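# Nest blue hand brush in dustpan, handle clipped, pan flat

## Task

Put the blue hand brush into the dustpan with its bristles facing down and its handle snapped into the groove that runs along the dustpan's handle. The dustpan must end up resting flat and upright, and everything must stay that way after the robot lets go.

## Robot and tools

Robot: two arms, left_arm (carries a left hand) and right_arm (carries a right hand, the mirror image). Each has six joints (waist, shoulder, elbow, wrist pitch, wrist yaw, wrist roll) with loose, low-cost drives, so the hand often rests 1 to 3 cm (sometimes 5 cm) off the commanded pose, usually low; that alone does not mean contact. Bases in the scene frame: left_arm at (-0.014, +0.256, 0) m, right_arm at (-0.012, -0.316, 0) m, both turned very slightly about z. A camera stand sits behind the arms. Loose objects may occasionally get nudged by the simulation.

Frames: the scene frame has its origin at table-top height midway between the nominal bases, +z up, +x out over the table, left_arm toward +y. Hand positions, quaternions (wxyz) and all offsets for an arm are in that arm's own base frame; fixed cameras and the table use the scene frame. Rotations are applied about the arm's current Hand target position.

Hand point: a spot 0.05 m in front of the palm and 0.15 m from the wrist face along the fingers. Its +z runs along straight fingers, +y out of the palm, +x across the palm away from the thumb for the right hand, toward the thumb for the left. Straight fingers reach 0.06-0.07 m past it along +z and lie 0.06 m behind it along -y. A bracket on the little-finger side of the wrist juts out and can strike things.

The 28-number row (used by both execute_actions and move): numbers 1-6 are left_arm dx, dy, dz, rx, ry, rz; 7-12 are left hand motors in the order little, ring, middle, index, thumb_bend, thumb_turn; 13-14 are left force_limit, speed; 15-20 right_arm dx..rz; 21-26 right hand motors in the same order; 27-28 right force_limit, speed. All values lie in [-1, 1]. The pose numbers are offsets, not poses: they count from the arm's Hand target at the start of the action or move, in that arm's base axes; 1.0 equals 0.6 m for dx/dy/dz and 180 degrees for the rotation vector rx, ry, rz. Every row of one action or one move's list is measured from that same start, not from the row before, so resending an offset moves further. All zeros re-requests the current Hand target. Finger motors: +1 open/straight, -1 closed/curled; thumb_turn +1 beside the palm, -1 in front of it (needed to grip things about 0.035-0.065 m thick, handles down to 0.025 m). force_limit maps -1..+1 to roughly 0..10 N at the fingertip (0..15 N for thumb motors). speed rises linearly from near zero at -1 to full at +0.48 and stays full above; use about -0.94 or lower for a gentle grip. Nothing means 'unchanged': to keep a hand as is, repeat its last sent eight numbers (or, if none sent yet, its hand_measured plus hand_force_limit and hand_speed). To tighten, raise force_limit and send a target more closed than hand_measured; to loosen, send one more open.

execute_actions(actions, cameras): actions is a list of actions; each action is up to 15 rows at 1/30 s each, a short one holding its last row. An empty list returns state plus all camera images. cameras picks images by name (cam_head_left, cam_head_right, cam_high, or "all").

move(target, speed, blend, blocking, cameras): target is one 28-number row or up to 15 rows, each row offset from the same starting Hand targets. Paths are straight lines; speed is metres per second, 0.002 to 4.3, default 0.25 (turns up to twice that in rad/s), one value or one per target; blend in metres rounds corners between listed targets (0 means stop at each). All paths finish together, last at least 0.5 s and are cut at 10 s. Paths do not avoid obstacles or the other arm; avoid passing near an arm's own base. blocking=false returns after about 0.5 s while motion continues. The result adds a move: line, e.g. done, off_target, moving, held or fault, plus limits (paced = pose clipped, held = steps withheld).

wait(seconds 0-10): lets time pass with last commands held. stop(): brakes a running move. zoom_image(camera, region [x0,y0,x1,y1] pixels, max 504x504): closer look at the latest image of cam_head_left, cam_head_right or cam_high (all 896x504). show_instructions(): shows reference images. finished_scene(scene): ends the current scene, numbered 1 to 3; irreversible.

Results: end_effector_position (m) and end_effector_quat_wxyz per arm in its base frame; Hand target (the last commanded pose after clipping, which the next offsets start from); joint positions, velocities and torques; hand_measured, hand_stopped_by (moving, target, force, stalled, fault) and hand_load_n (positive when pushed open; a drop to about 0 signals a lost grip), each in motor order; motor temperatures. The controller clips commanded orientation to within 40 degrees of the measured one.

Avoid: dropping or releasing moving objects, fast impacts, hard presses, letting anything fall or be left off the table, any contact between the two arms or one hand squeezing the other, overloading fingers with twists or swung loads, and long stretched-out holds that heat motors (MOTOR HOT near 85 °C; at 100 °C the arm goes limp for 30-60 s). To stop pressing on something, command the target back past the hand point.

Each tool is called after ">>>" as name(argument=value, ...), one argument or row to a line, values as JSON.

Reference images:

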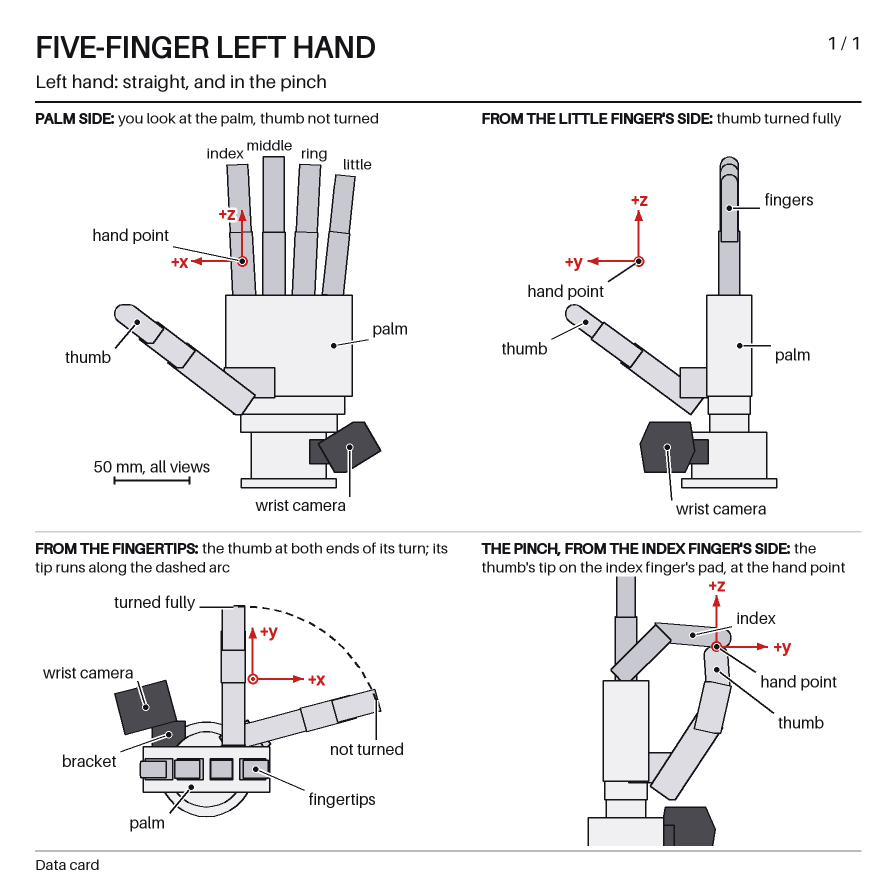

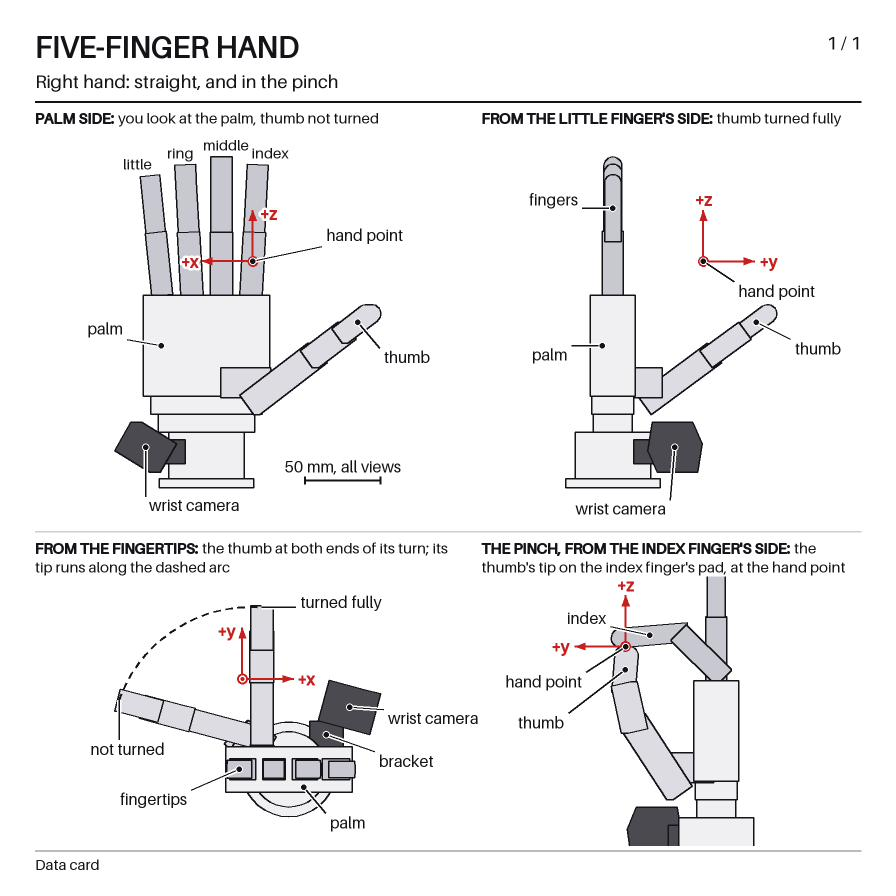

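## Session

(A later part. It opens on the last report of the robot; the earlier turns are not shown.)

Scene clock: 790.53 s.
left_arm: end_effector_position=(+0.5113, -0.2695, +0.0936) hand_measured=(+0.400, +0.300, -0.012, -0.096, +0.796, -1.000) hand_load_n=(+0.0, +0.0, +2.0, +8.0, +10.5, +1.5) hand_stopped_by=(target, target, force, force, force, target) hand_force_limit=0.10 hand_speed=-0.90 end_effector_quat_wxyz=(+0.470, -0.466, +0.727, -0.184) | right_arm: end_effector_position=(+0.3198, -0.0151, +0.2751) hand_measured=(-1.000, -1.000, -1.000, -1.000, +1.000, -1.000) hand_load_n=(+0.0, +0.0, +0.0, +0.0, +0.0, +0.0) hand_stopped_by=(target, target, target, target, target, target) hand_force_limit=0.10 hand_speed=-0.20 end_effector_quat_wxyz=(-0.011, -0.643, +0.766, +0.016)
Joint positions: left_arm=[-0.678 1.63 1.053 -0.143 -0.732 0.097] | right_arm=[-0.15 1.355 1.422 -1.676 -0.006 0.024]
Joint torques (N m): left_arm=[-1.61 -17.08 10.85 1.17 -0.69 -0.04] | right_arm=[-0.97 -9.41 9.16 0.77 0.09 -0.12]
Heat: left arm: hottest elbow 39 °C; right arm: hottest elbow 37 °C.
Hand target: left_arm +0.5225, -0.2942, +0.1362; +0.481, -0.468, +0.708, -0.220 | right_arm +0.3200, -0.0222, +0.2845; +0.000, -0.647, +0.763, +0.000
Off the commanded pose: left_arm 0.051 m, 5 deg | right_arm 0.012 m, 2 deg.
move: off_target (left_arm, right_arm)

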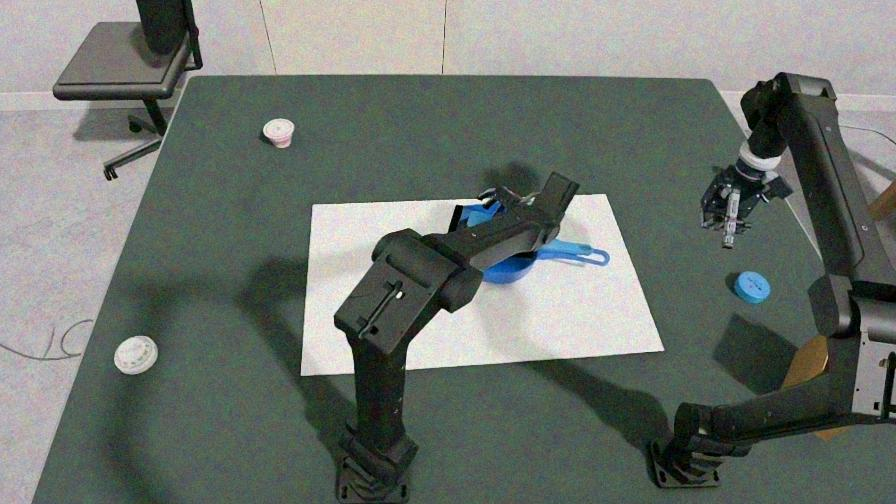

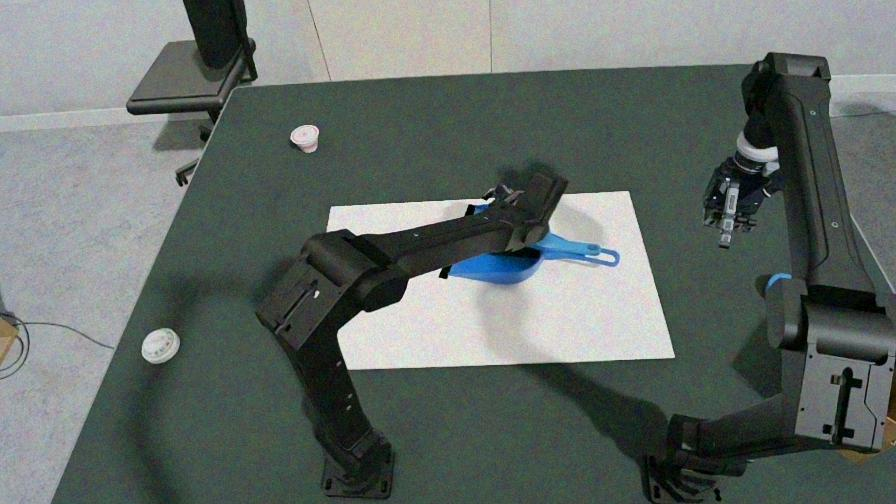

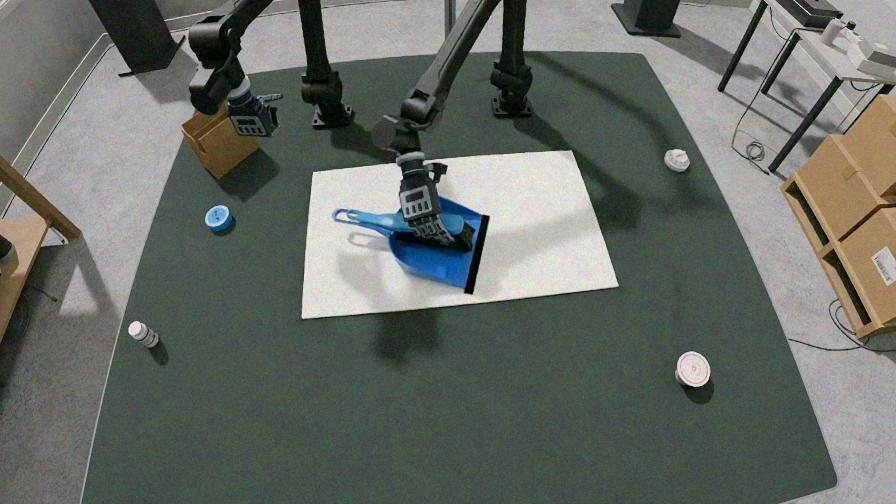

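>>> move(
  target=[-0.006,0.025,-0.07,0,0,0,0.4,0.3,-0.5,-0.5,0.0,-1,0.1,-0.9,0,0,0,0,0,0,-1,-1,-1,-1,1,-1,0.1,-0.2],
  speed=0.06,
  cameras=["cam_high","cam_head_left","cam_head_right"],
)

>>> zoom_image(
  camera="cam_high",
  region=[325, 165, 515, 305],
)

>>> zoom_image(
  camera="cam_head_left",
  region=[420, 180, 620, 290],
)

Scene clock: 800.70 s.
left_arm: end_effector_position=(+0.5113, -0.2709, +0.0871) hand_measured=(+0.400, +0.300, -0.012, -0.096, +0.796, -1.000) hand_load_n=(+0.0, +0.0, +2.5, +7.0, +11.0, +1.0) hand_stopped_by=(target, target, force, force, force, target) hand_force_limit=0.10 hand_speed=-0.90 end_effector_quat_wxyz=(+0.476, -0.468, +0.716, -0.204) | right_arm: end_effector_position=(+0.3198, -0.0151, +0.2751) hand_measured=(-1.000, -1.000, -1.000, -1.000, +1.000, -1.000) hand_load_n=(+0.5, +0.0, +0.0, +0.0, +0.0, +0.0) hand_stopped_by=(target, target, target, target, target, target) hand_force_limit=0.10 hand_speed=-0.20 end_effector_quat_wxyz=(-0.011, -0.643, +0.766, +0.016)
Joint positions: left_arm=[-0.68 1.63 1.011 -0.054 -0.731 0.097] | right_arm=[-0.15 1.355 1.422 -1.676 -0.006 0.024]
Joint torques (N m): left_arm=[0.15 -13.86 7.12 2.93 -0.11 0.1] | right_arm=[-0.97 -9.35 9.1 0.75 0.11 -0.14]
Heat: left arm: hottest elbow 41 °C; right arm: hottest elbow 37 °C.
Hand target: left_arm +0.5189, -0.2792, +0.0942; +0.481, -0.468, +0.708, -0.220 | right_arm +0.3200, -0.0222, +0.2845; +0.000, -0.647, +0.763, +0.000
Off the commanded pose: left_arm 0.013 m, 2 deg | right_arm 0.012 m, 2 deg.
move: off_target (left_arm, right_arm)

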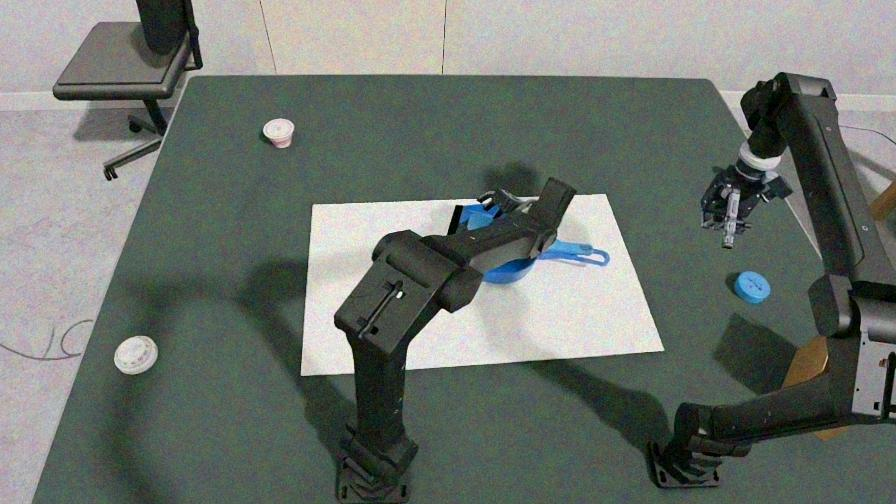

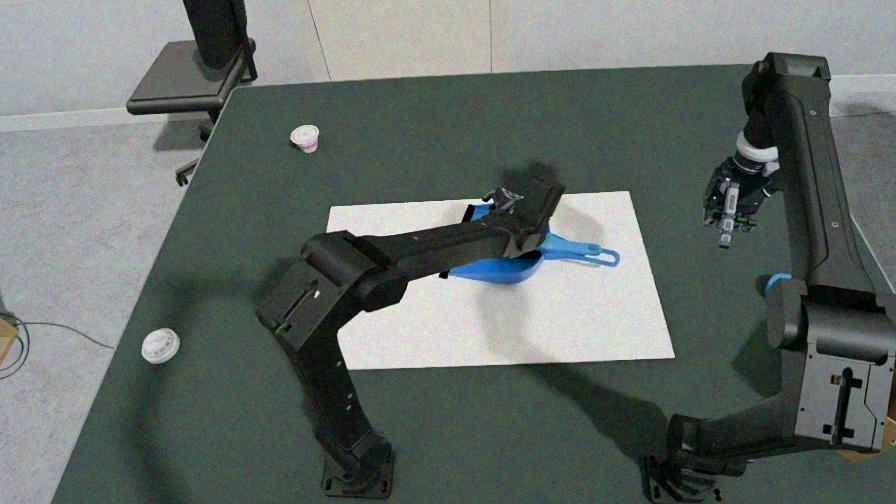

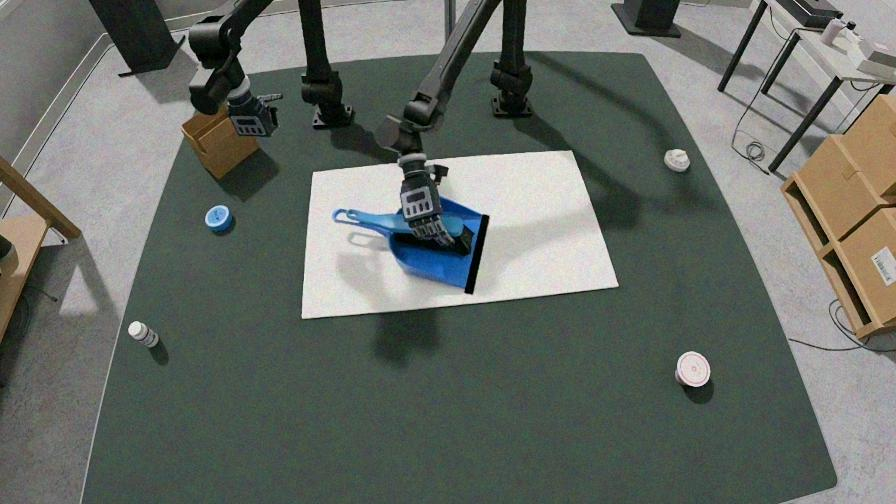

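Scaled by 2.653 from the camera's 896x504 image, which has a finer 1280x720 frame.

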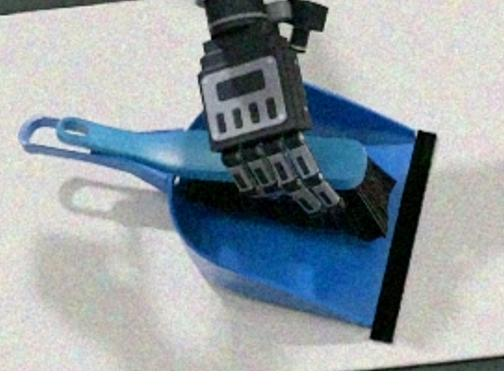

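Scaled by 2.520 from the camera's 896x504 image, which has a finer 1280x720 frame.

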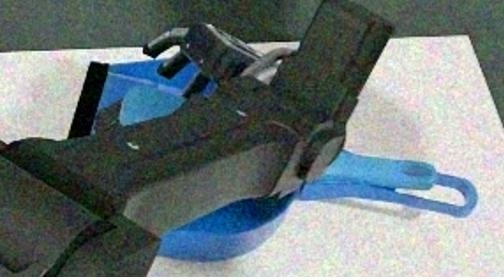

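>>> move(
  target=[0.0,0.0,0.0,0,0,0,0.4,0.3,-0.5,-0.5,0.0,-1,0.1,-0.9,0.1583,0.2537,-0.124,0.0547,-0.0103,-0.0145,-1,-1,-1,-1,1,-1,0.1,-0.2],
  speed=0.15,
  cameras=["cam_high","cam_head_left","cam_head_right"],
)

Scene clock: 807.03 s.
left_arm: end_effector_position=(+0.5113, -0.2709, +0.0871) hand_measured=(+0.400, +0.300, -0.012, -0.096, +0.796, -1.000) hand_load_n=(+0.0, +0.0, +2.5, +7.0, +11.0, +1.0) hand_stopped_by=(target, target, force, force, force, target) hand_force_limit=0.10 hand_speed=-0.90 end_effector_quat_wxyz=(+0.476, -0.468, +0.716, -0.204) | right_arm: end_effector_position=(+0.3960, +0.1252, +0.1995) hand_measured=(-1.000, -1.000, -1.000, -1.000, +1.000, -1.000) hand_load_n=(+0.0, +0.0, +0.0, +0.0, +0.0, +0.0) hand_stopped_by=(target, target, target, target, target, target) hand_force_limit=0.10 hand_speed=-0.20 end_effector_quat_wxyz=(+0.042, -0.636, +0.768, +0.067)
Joint positions: left_arm=[-0.68 1.63 1.011 -0.054 -0.731 0.097] | right_arm=[0.12 1.541 1.401 -1.432 -0.158 0.308]
Joint torques (N m): left_arm=[0.21 -13.8 7.12 2.95 -0.11 0.11] | right_arm=[0.26 -10.4 11.11 1.65 -0.25 0.2]
Heat: left arm: hottest elbow 40 °C; right arm: hottest elbow 37 °C.
Hand target: left_arm +0.5189, -0.2792, +0.0942; +0.481, -0.468, +0.708, -0.220 | right_arm +0.4149, +0.1300, +0.2101; +0.068, -0.627, +0.774, +0.055
Off the commanded pose: left_arm 0.013 m, 2 deg | right_arm 0.022 m, 3 deg.
move: off_target (left_arm, right_arm)

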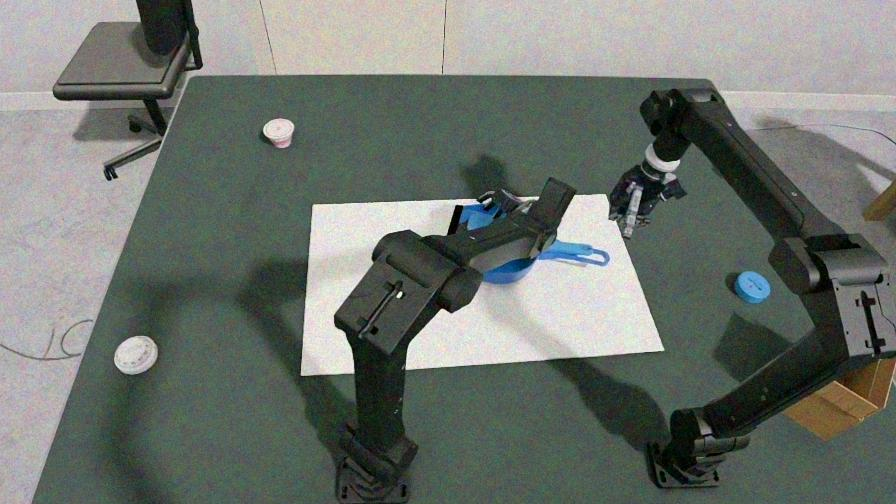

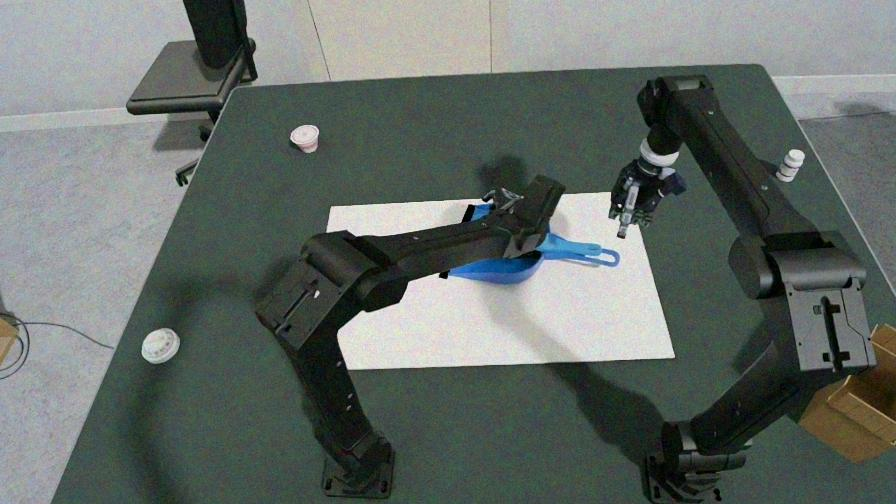

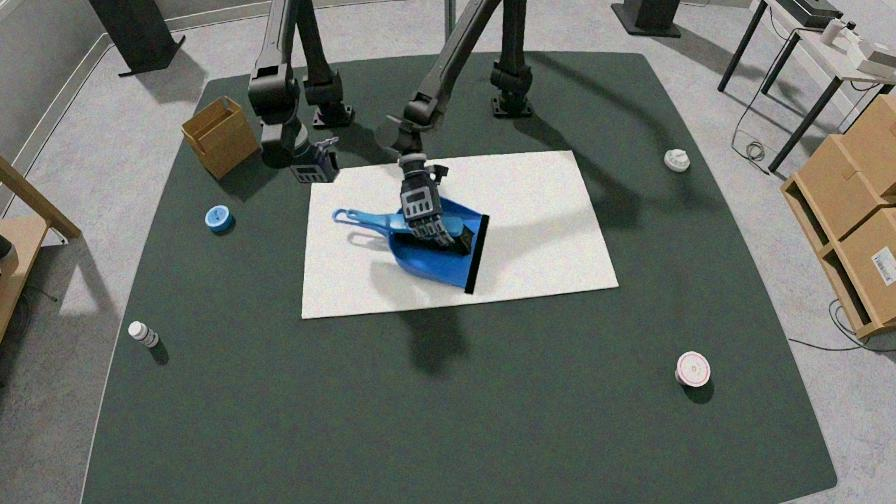

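>>> move(
  target=[0.0,0.0,0.0,0,0,0,0.4,0.3,-0.5,-0.5,0.0,-1,0.1,-0.9,0.0333,0.0417,-0.1083,0,0,0,-1,-1,-1,-1,1,-1,0.1,-0.2],
  speed=0.1,
  cameras=["cam_high","cam_head_left","cam_head_right"],
)

>>> zoom_image(
  camera="cam_high",
  region=[285, 125, 515, 305],
)

>>> zoom_image(
  camera="cam_head_right",
  region=[460, 120, 700, 290],
)

Scene clock: 811.43 s.
left_arm: end_effector_position=(+0.5113, -0.2709, +0.0871) hand_measured=(+0.400, +0.300, -0.012, -0.096, +0.796, -1.000) hand_load_n=(+0.0, +0.0, +2.5, +7.0, +11.0, +1.0) hand_stopped_by=(target, target, force, force, force, target) hand_force_limit=0.10 hand_speed=-0.90 end_effector_quat_wxyz=(+0.476, -0.468, +0.716, -0.204) | right_arm: end_effector_position=(+0.4214, +0.1508, +0.1424) hand_measured=(-1.000, -1.000, -1.000, -1.000, +1.000, -1.000) hand_load_n=(+0.0, +0.0, +0.0, +0.0, +0.0, +0.0) hand_stopped_by=(target, target, target, target, target, target) hand_force_limit=0.10 hand_speed=-0.20 end_effector_quat_wxyz=(+0.051, -0.636, +0.768, +0.061)
Joint positions: left_arm=[-0.68 1.63 1.011 -0.054 -0.731 0.097] | right_arm=[0.166 1.628 1.355 -1.27 -0.158 0.355]
Joint torques (N m): left_arm=[0.26 -13.86 7.12 2.95 -0.11 0.11] | right_arm=[0.38 -10.75 9.22 1.72 -0.13 0.2]
Heat: left arm: hottest elbow 40 °C; right arm: hottest elbow 37 °C.
Hand target: left_arm +0.5189, -0.2792, +0.0942; +0.481, -0.468, +0.708, -0.220 | right_arm +0.4349, +0.1550, +0.1451; +0.068, -0.627, +0.774, +0.055
Off the commanded pose: left_arm 0.013 m, 2 deg | right_arm 0.014 m, 2 deg.
move: off_target (left_arm, right_arm)

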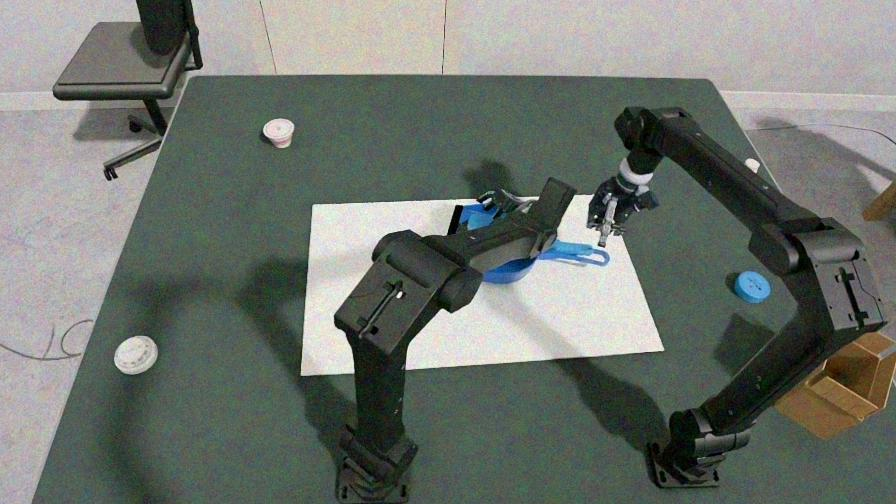

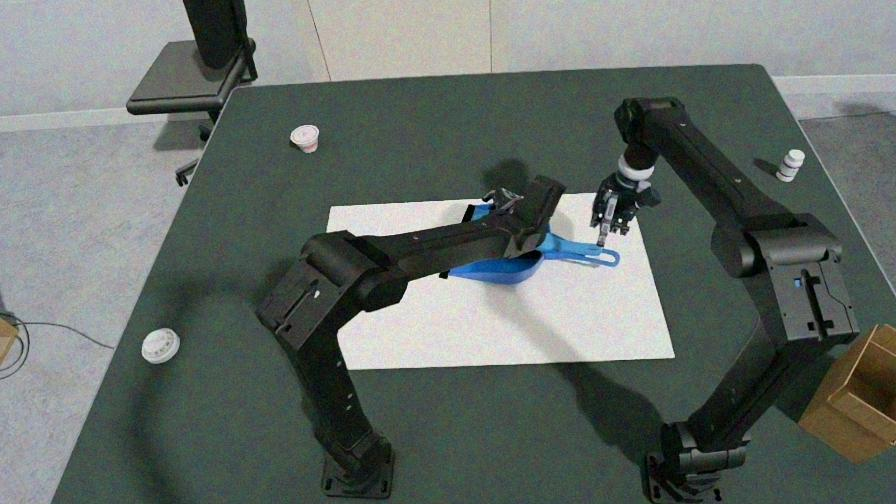

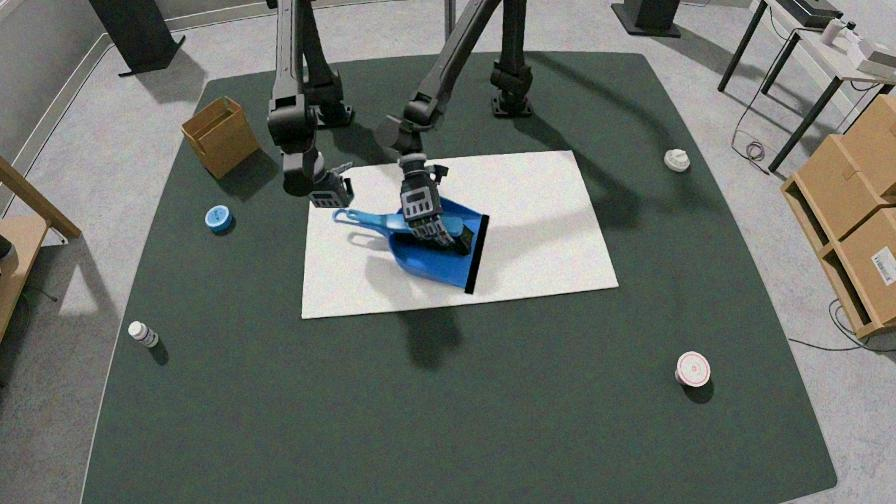

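Scaled by 2.191 from the camera's 896x504 image, which has a finer 1280x720 frame.

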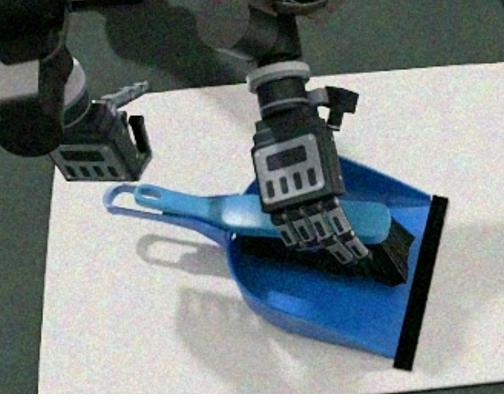

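Scaled by 2.100 from the camera's 896x504 image, which has a finer 1280x720 frame.

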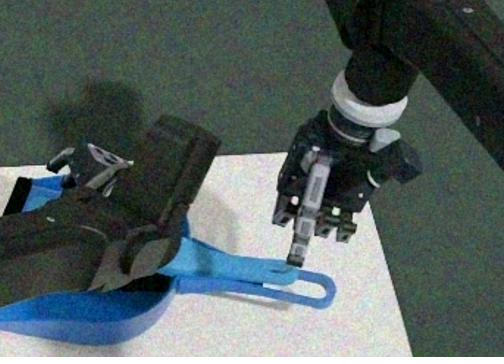

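>>> move(
  target=[0.0,0.0,0.0,0,0,0,0.4,0.3,-0.5,-0.5,0.0,-1,0.1,-0.9,-0.011,0.105,0.0,0,0,0,-1,-1,-1,-1,1,-1,0.1,-0.2],
  speed=0.08,
  cameras=["cam_high","cam_head_left","cam_head_right"],
)

>>> zoom_image(
  camera="cam_high",
  region=[285, 125, 515, 305],
)

>>> zoom_image(
  camera="cam_head_right",
  region=[460, 120, 700, 290],
)

>>> zoom_image(
  camera="cam_head_left",
  region=[440, 120, 680, 290],
)

Scene clock: 816.73 s.
left_arm: end_effector_position=(+0.5113, -0.2709, +0.0871) hand_measured=(+0.400, +0.300, -0.012, -0.096, +0.796, -1.000) hand_load_n=(+0.0, +0.0, +2.5, +7.0, +11.0, +1.0) hand_stopped_by=(target, target, force, force, force, target) hand_force_limit=0.10 hand_speed=-0.90 end_effector_quat_wxyz=(+0.476, -0.468, +0.716, -0.204) | right_arm: end_effector_position=(+0.4080, +0.2111, +0.1371) hand_measured=(-1.000, -1.000, -1.000, -1.000, +1.000, -1.000) hand_load_n=(+0.0, +0.0, +0.0, +0.0, +0.0, -0.5) hand_stopped_by=(target, target, target, target, target, target) hand_force_limit=0.10 hand_speed=-0.20 end_effector_quat_wxyz=(+0.044, -0.636, +0.768, +0.064)
Joint positions: left_arm=[-0.68 1.63 1.011 -0.054 -0.731 0.097] | right_arm=[0.295 1.64 1.355 -1.253 -0.151 0.484]
Joint torques (N m): left_arm=[0.15 -13.8 7.12 2.92 -0.11 0.1] | right_arm=[0.03 -10.75 10.81 1.74 0.01 0.22]
Heat: left arm: hottest elbow 39 °C; right arm: hottest elbow 37 °C.
Hand target: left_arm +0.5189, -0.2792, +0.0942; +0.481, -0.468, +0.708, -0.220 | right_arm +0.4283, +0.2180, +0.1451; +0.068, -0.627, +0.774, +0.055
Off the commanded pose: left_arm 0.013 m, 2 deg | right_arm 0.023 m, 3 deg.
move: off_target (left_arm, right_arm)

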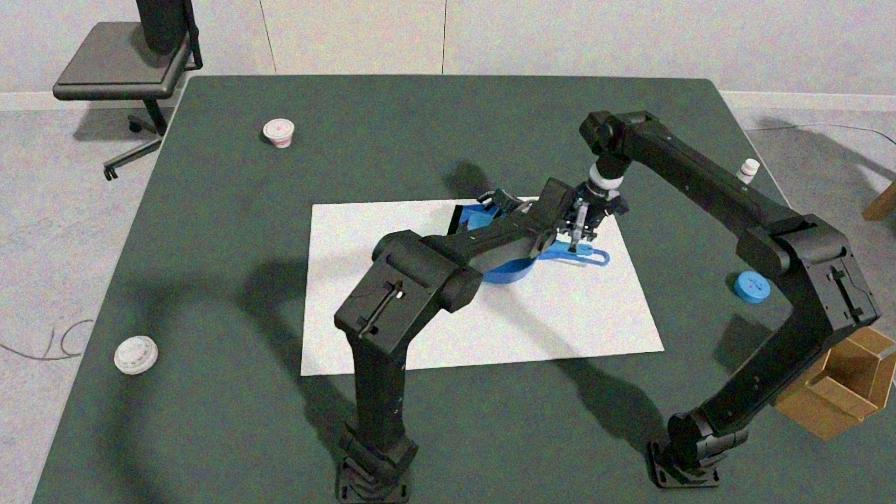

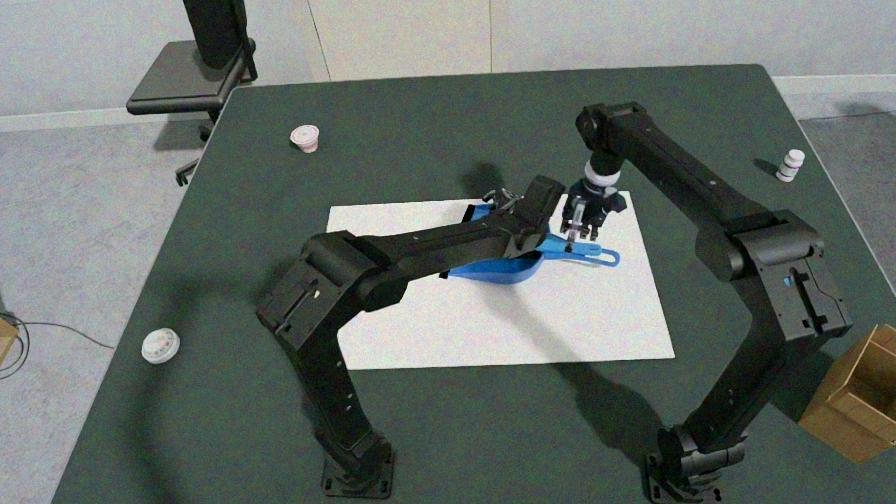

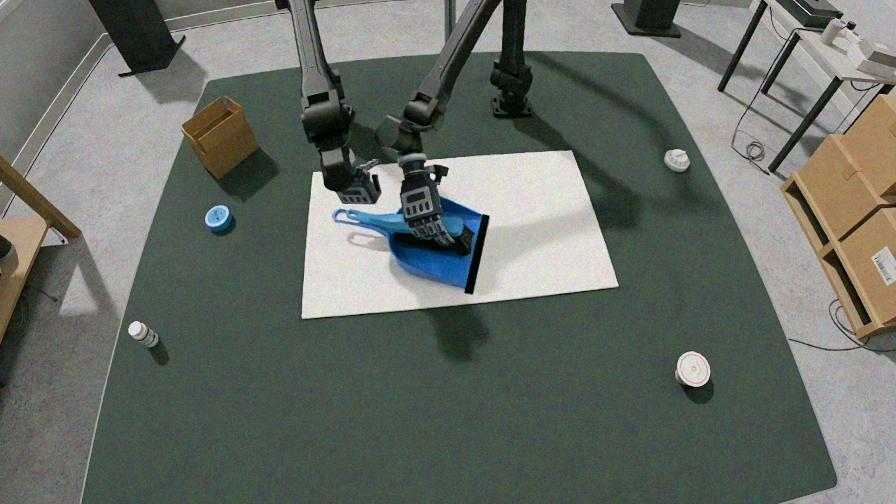

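Scaled by 2.191 from the camera's 896x504 image, which has a finer 1280x720 frame.

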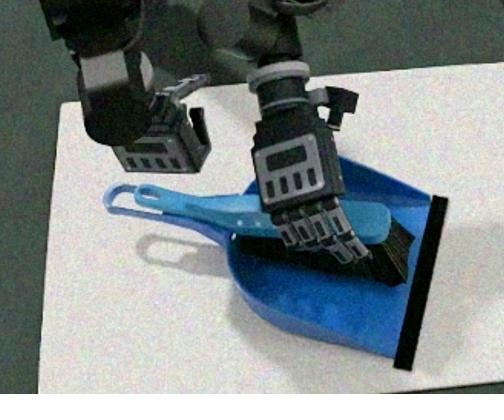

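Scaled by 2.100 from the camera's 896x504 image, which has a finer 1280x720 frame.

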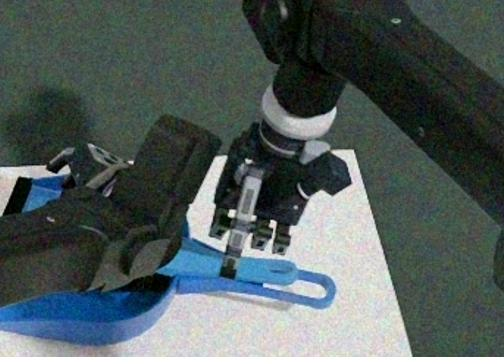

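Scaled by 2.100 from the camera's 896x504 image, which has a finer 1280x720 frame.

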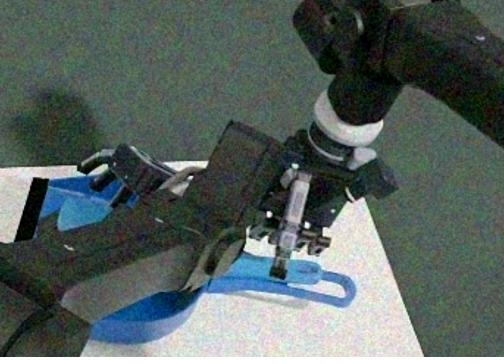

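>>> move(
  target=[0.0,0.0,0.0,0,0,0,0.4,0.3,-0.5,-0.5,0.0,-1,0.1,-0.9,0.01,0.005,-0.07,0,0,0,-1,-1,-1,-1,1,-1,0.1,-0.2],
  speed=0.06,
  cameras=[],
)

>>> wait(
  seconds=0.2,
  cameras=["cam_high","cam_head_left","cam_head_right"],
)

>>> zoom_image(
  camera="cam_high",
  region=[285, 125, 515, 305],
)

>>> zoom_image(
  camera="cam_head_right",
  region=[460, 120, 700, 290],
)

Scene clock: 821.40 s.
left_arm: end_effector_position=(+0.5113, -0.2709, +0.0871) hand_measured=(+0.400, +0.300, -0.012, -0.096, +0.796, -1.000) hand_load_n=(+0.0, +0.0, +2.5, +7.0, +11.0, +1.0) hand_stopped_by=(target, target, force, force, force, target) hand_force_limit=0.10 hand_speed=-0.90 end_effector_quat_wxyz=(+0.476, -0.468, +0.716, -0.204) | right_arm: end_effector_position=(+0.4215, +0.2153, +0.1013) hand_measured=(-1.000, -1.000, -1.000, -1.000, +1.000, -1.000) hand_load_n=(+0.0, +0.0, +0.0, +0.0, +0.0, +0.0) hand_stopped_by=(target, target, target, target, target, target) hand_force_limit=0.10 hand_speed=-0.20 end_effector_quat_wxyz=(+0.052, -0.635, +0.768, +0.060)
Joint positions: left_arm=[-0.68 1.63 1.011 -0.054 -0.731 0.097] | right_arm=[0.295 1.693 1.324 -1.152 -0.151 0.487]
Joint torques (N m): left_arm=[0.21 -13.86 7.13 2.91 -0.12 0.11] | right_arm=[0.56 -11.69 9.03 1.77 0.02 0.18]
Heat: left arm: hottest elbow 39 °C; right arm: hottest elbow 37 °C.
Hand target: left_arm +0.5189, -0.2792, +0.0942; +0.481, -0.468, +0.708, -0.220 | right_arm +0.4343, +0.2210, +0.1031; +0.068, -0.627, +0.774, +0.055
Off the commanded pose: left_arm 0.013 m, 2 deg | right_arm 0.014 m, 2 deg.
move: off_target (left_arm, right_arm)
No camera images: "cameras" was empty.

Scene clock: 821.60 s.
left_arm: end_effector_position=(+0.5113, -0.2709, +0.0871) hand_measured=(+0.400, +0.300, -0.012, -0.096, +0.796, -1.000) hand_load_n=(+0.0, +0.0, +2.5, +7.0, +11.0, +1.0) hand_stopped_by=(target, target, force, force, force, target) hand_force_limit=0.10 hand_speed=-0.90 end_effector_quat_wxyz=(+0.476, -0.468, +0.716, -0.204) | right_arm: end_effector_position=(+0.4215, +0.2153, +0.1013) hand_measured=(-1.000, -1.000, -1.000, -1.000, +1.000, -1.000) hand_load_n=(+0.5, +0.0, +0.0, +0.0, -0.5, -0.5) hand_stopped_by=(target, target, target, target, target, target) hand_force_limit=0.10 hand_speed=-0.20 end_effector_quat_wxyz=(+0.052, -0.635, +0.768, +0.060)
Joint positions: left_arm=[-0.68 1.63 1.011 -0.054 -0.731 0.097] | right_arm=[0.295 1.693 1.324 -1.152 -0.151 0.487]
Joint torques (N m): left_arm=[0.26 -13.86 7.09 2.93 -0.12 0.11] | right_arm=[0.32 -11.93 8.9 1.77 0 0.19]
Heat: left arm: hottest elbow 39 °C; right arm: hottest elbow 37 °C.
Hand target: left_arm +0.5189, -0.2792, +0.0942; +0.481, -0.468, +0.708, -0.220 | right_arm +0.4343, +0.2210, +0.1031; +0.068, -0.627, +0.774, +0.055
Off the commanded pose: left_arm 0.013 m, 2 deg | right_arm 0.014 m, 2 deg.
wait: 0.20 s; at rest by 0.17 s

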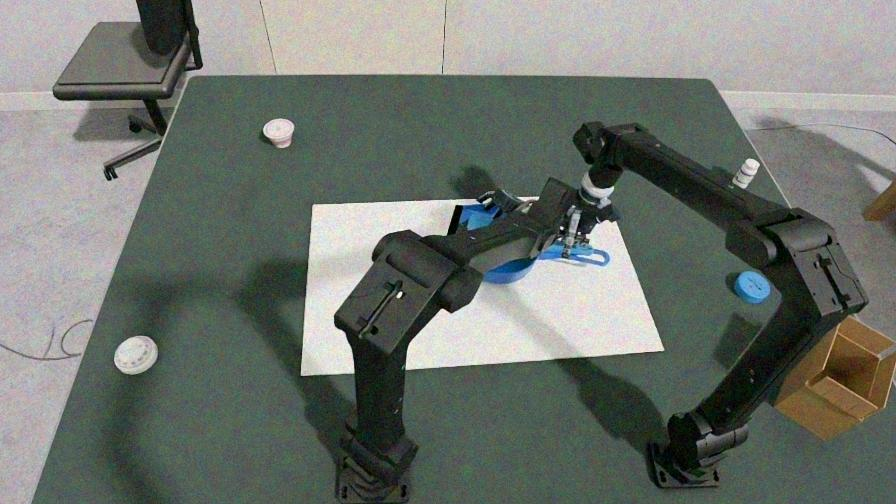

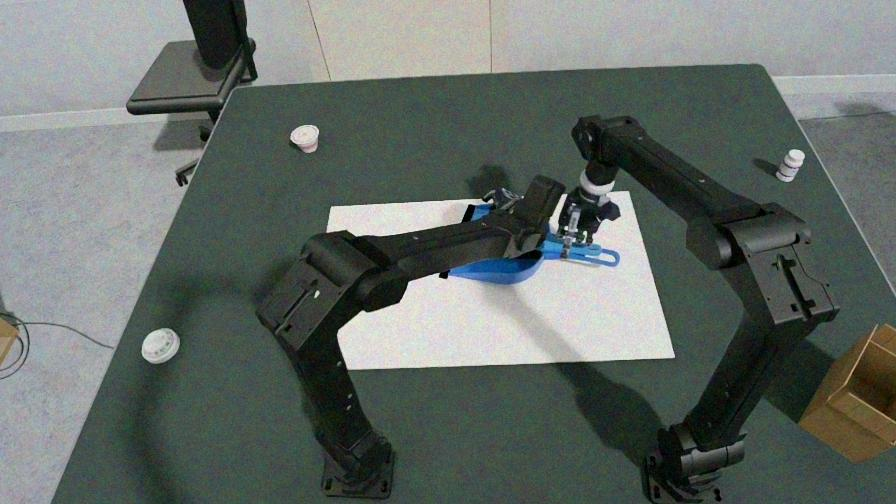

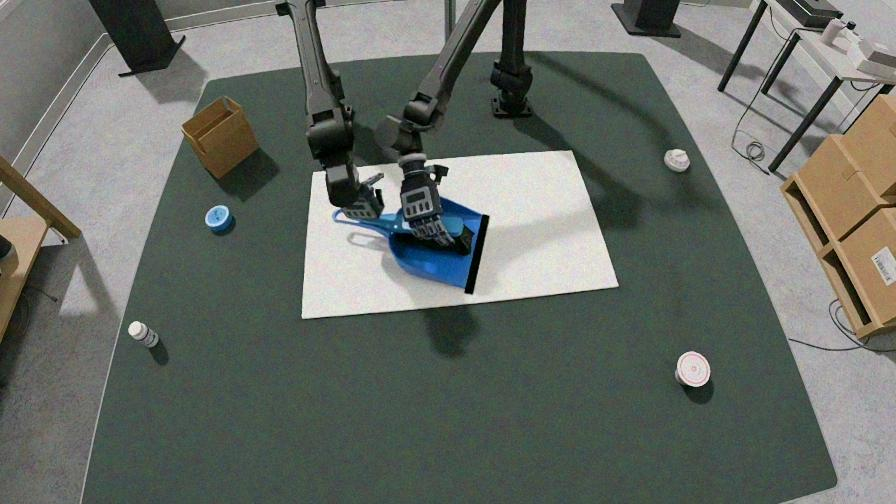

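Scaled by 2.191 from the camera's 896x504 image, which has a finer 1280x720 frame.

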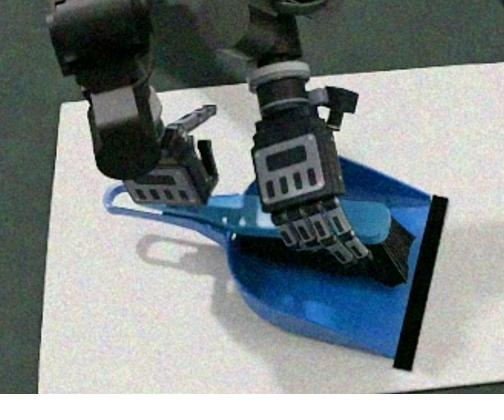

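Scaled by 2.100 from the camera's 896x504 image, which has a finer 1280x720 frame.

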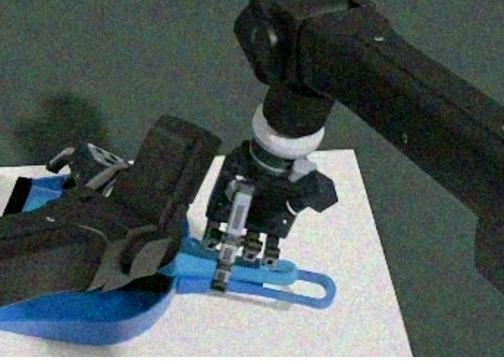

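>>> move(
  target=[0.0,0.0,0.0,0,0,0,0.4,0.3,-0.5,-0.5,0.0,-1,0.1,-0.9,-0.02,0.0,-0.035,0,0,0,-1,-1,-1,-1,1,-1,0.1,-0.2],
  speed=0.05,
  cameras=["cam_high","cam_head_left","cam_head_right"],
)

>>> zoom_image(
  camera="cam_high",
  region=[285, 125, 515, 305],
)

>>> zoom_image(
  camera="cam_head_right",
  region=[460, 120, 700, 290],
)

Scene clock: 825.87 s.
left_arm: end_effector_position=(+0.5103, -0.2724, +0.0854) hand_measured=(+0.400, +0.300, -0.012, -0.096, +0.796, -1.000) hand_load_n=(-0.5, +0.0, +1.5, +8.0, +10.0, +2.5) hand_stopped_by=(target, target, force, force, force, target) hand_force_limit=0.10 hand_speed=-0.90 end_effector_quat_wxyz=(+0.475, -0.467, +0.718, -0.204) | right_arm: end_effector_position=(+0.4102, +0.2148, +0.0787) hand_measured=(-1.000, -1.000, -1.000, -1.000, +1.000, -1.000) hand_load_n=(+0.0, +0.5, +0.0, +0.0, +0.0, +0.0) hand_stopped_by=(target, target, target, target, target, target) hand_force_limit=0.10 hand_speed=-0.20 end_effector_quat_wxyz=(+0.049, -0.635, +0.769, +0.061)
Joint positions: left_arm=[-0.683 1.633 1.011 -0.054 -0.731 0.097] | right_arm=[0.301 1.693 1.26 -1.092 -0.15 0.495]
Joint torques (N m): left_arm=[0.15 -13.92 7.13 2.92 -0.13 0.11] | right_arm=[0.38 -11.75 8.29 1.84 0 0.18]
Heat: left arm: hottest elbow 39 °C; right arm: hottest elbow 38 °C.
Hand target: left_arm +0.5189, -0.2792, +0.0942; +0.481, -0.468, +0.708, -0.220 | right_arm +0.4223, +0.2210, +0.0821; +0.068, -0.627, +0.774, +0.055
Off the commanded pose: left_arm 0.014 m, 2 deg | right_arm 0.014 m, 2 deg.
move: off_target (left_arm, right_arm)

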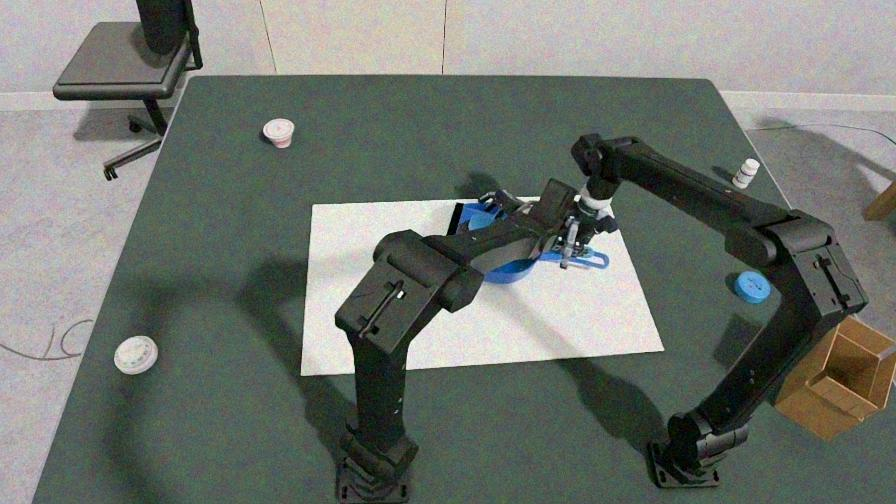

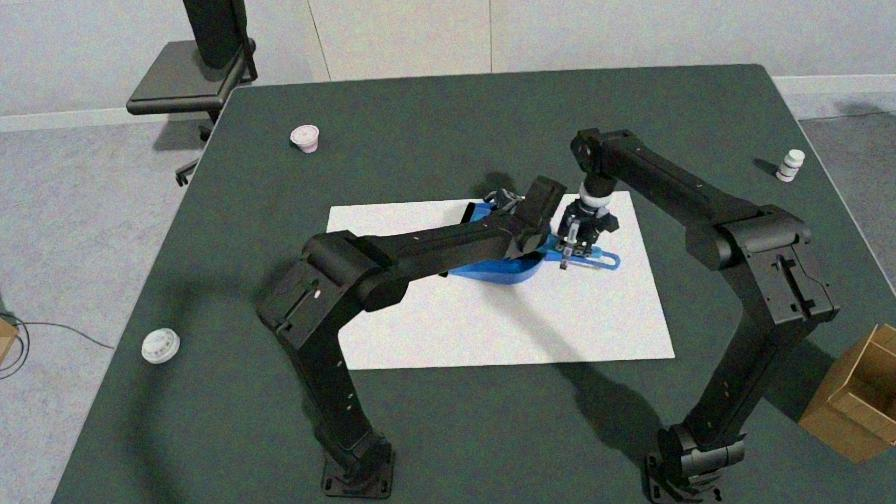

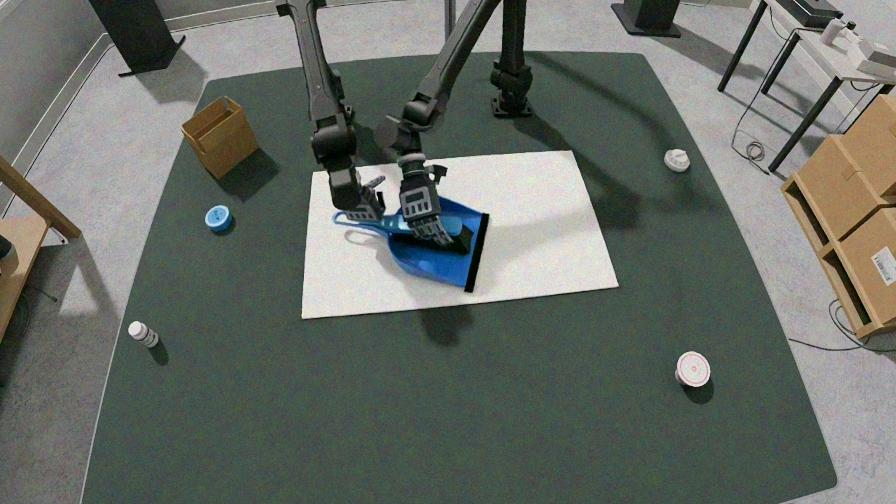

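Scaled by 2.191 from the camera's 896x504 image, which has a finer 1280x720 frame.

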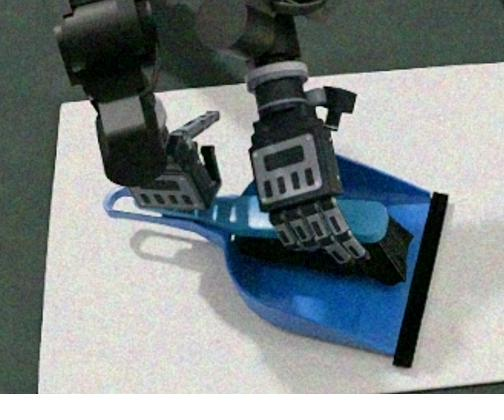

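Scaled by 2.100 from the camera's 896x504 image, which has a finer 1280x720 frame.

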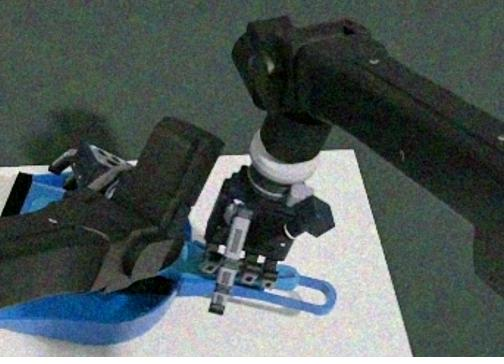

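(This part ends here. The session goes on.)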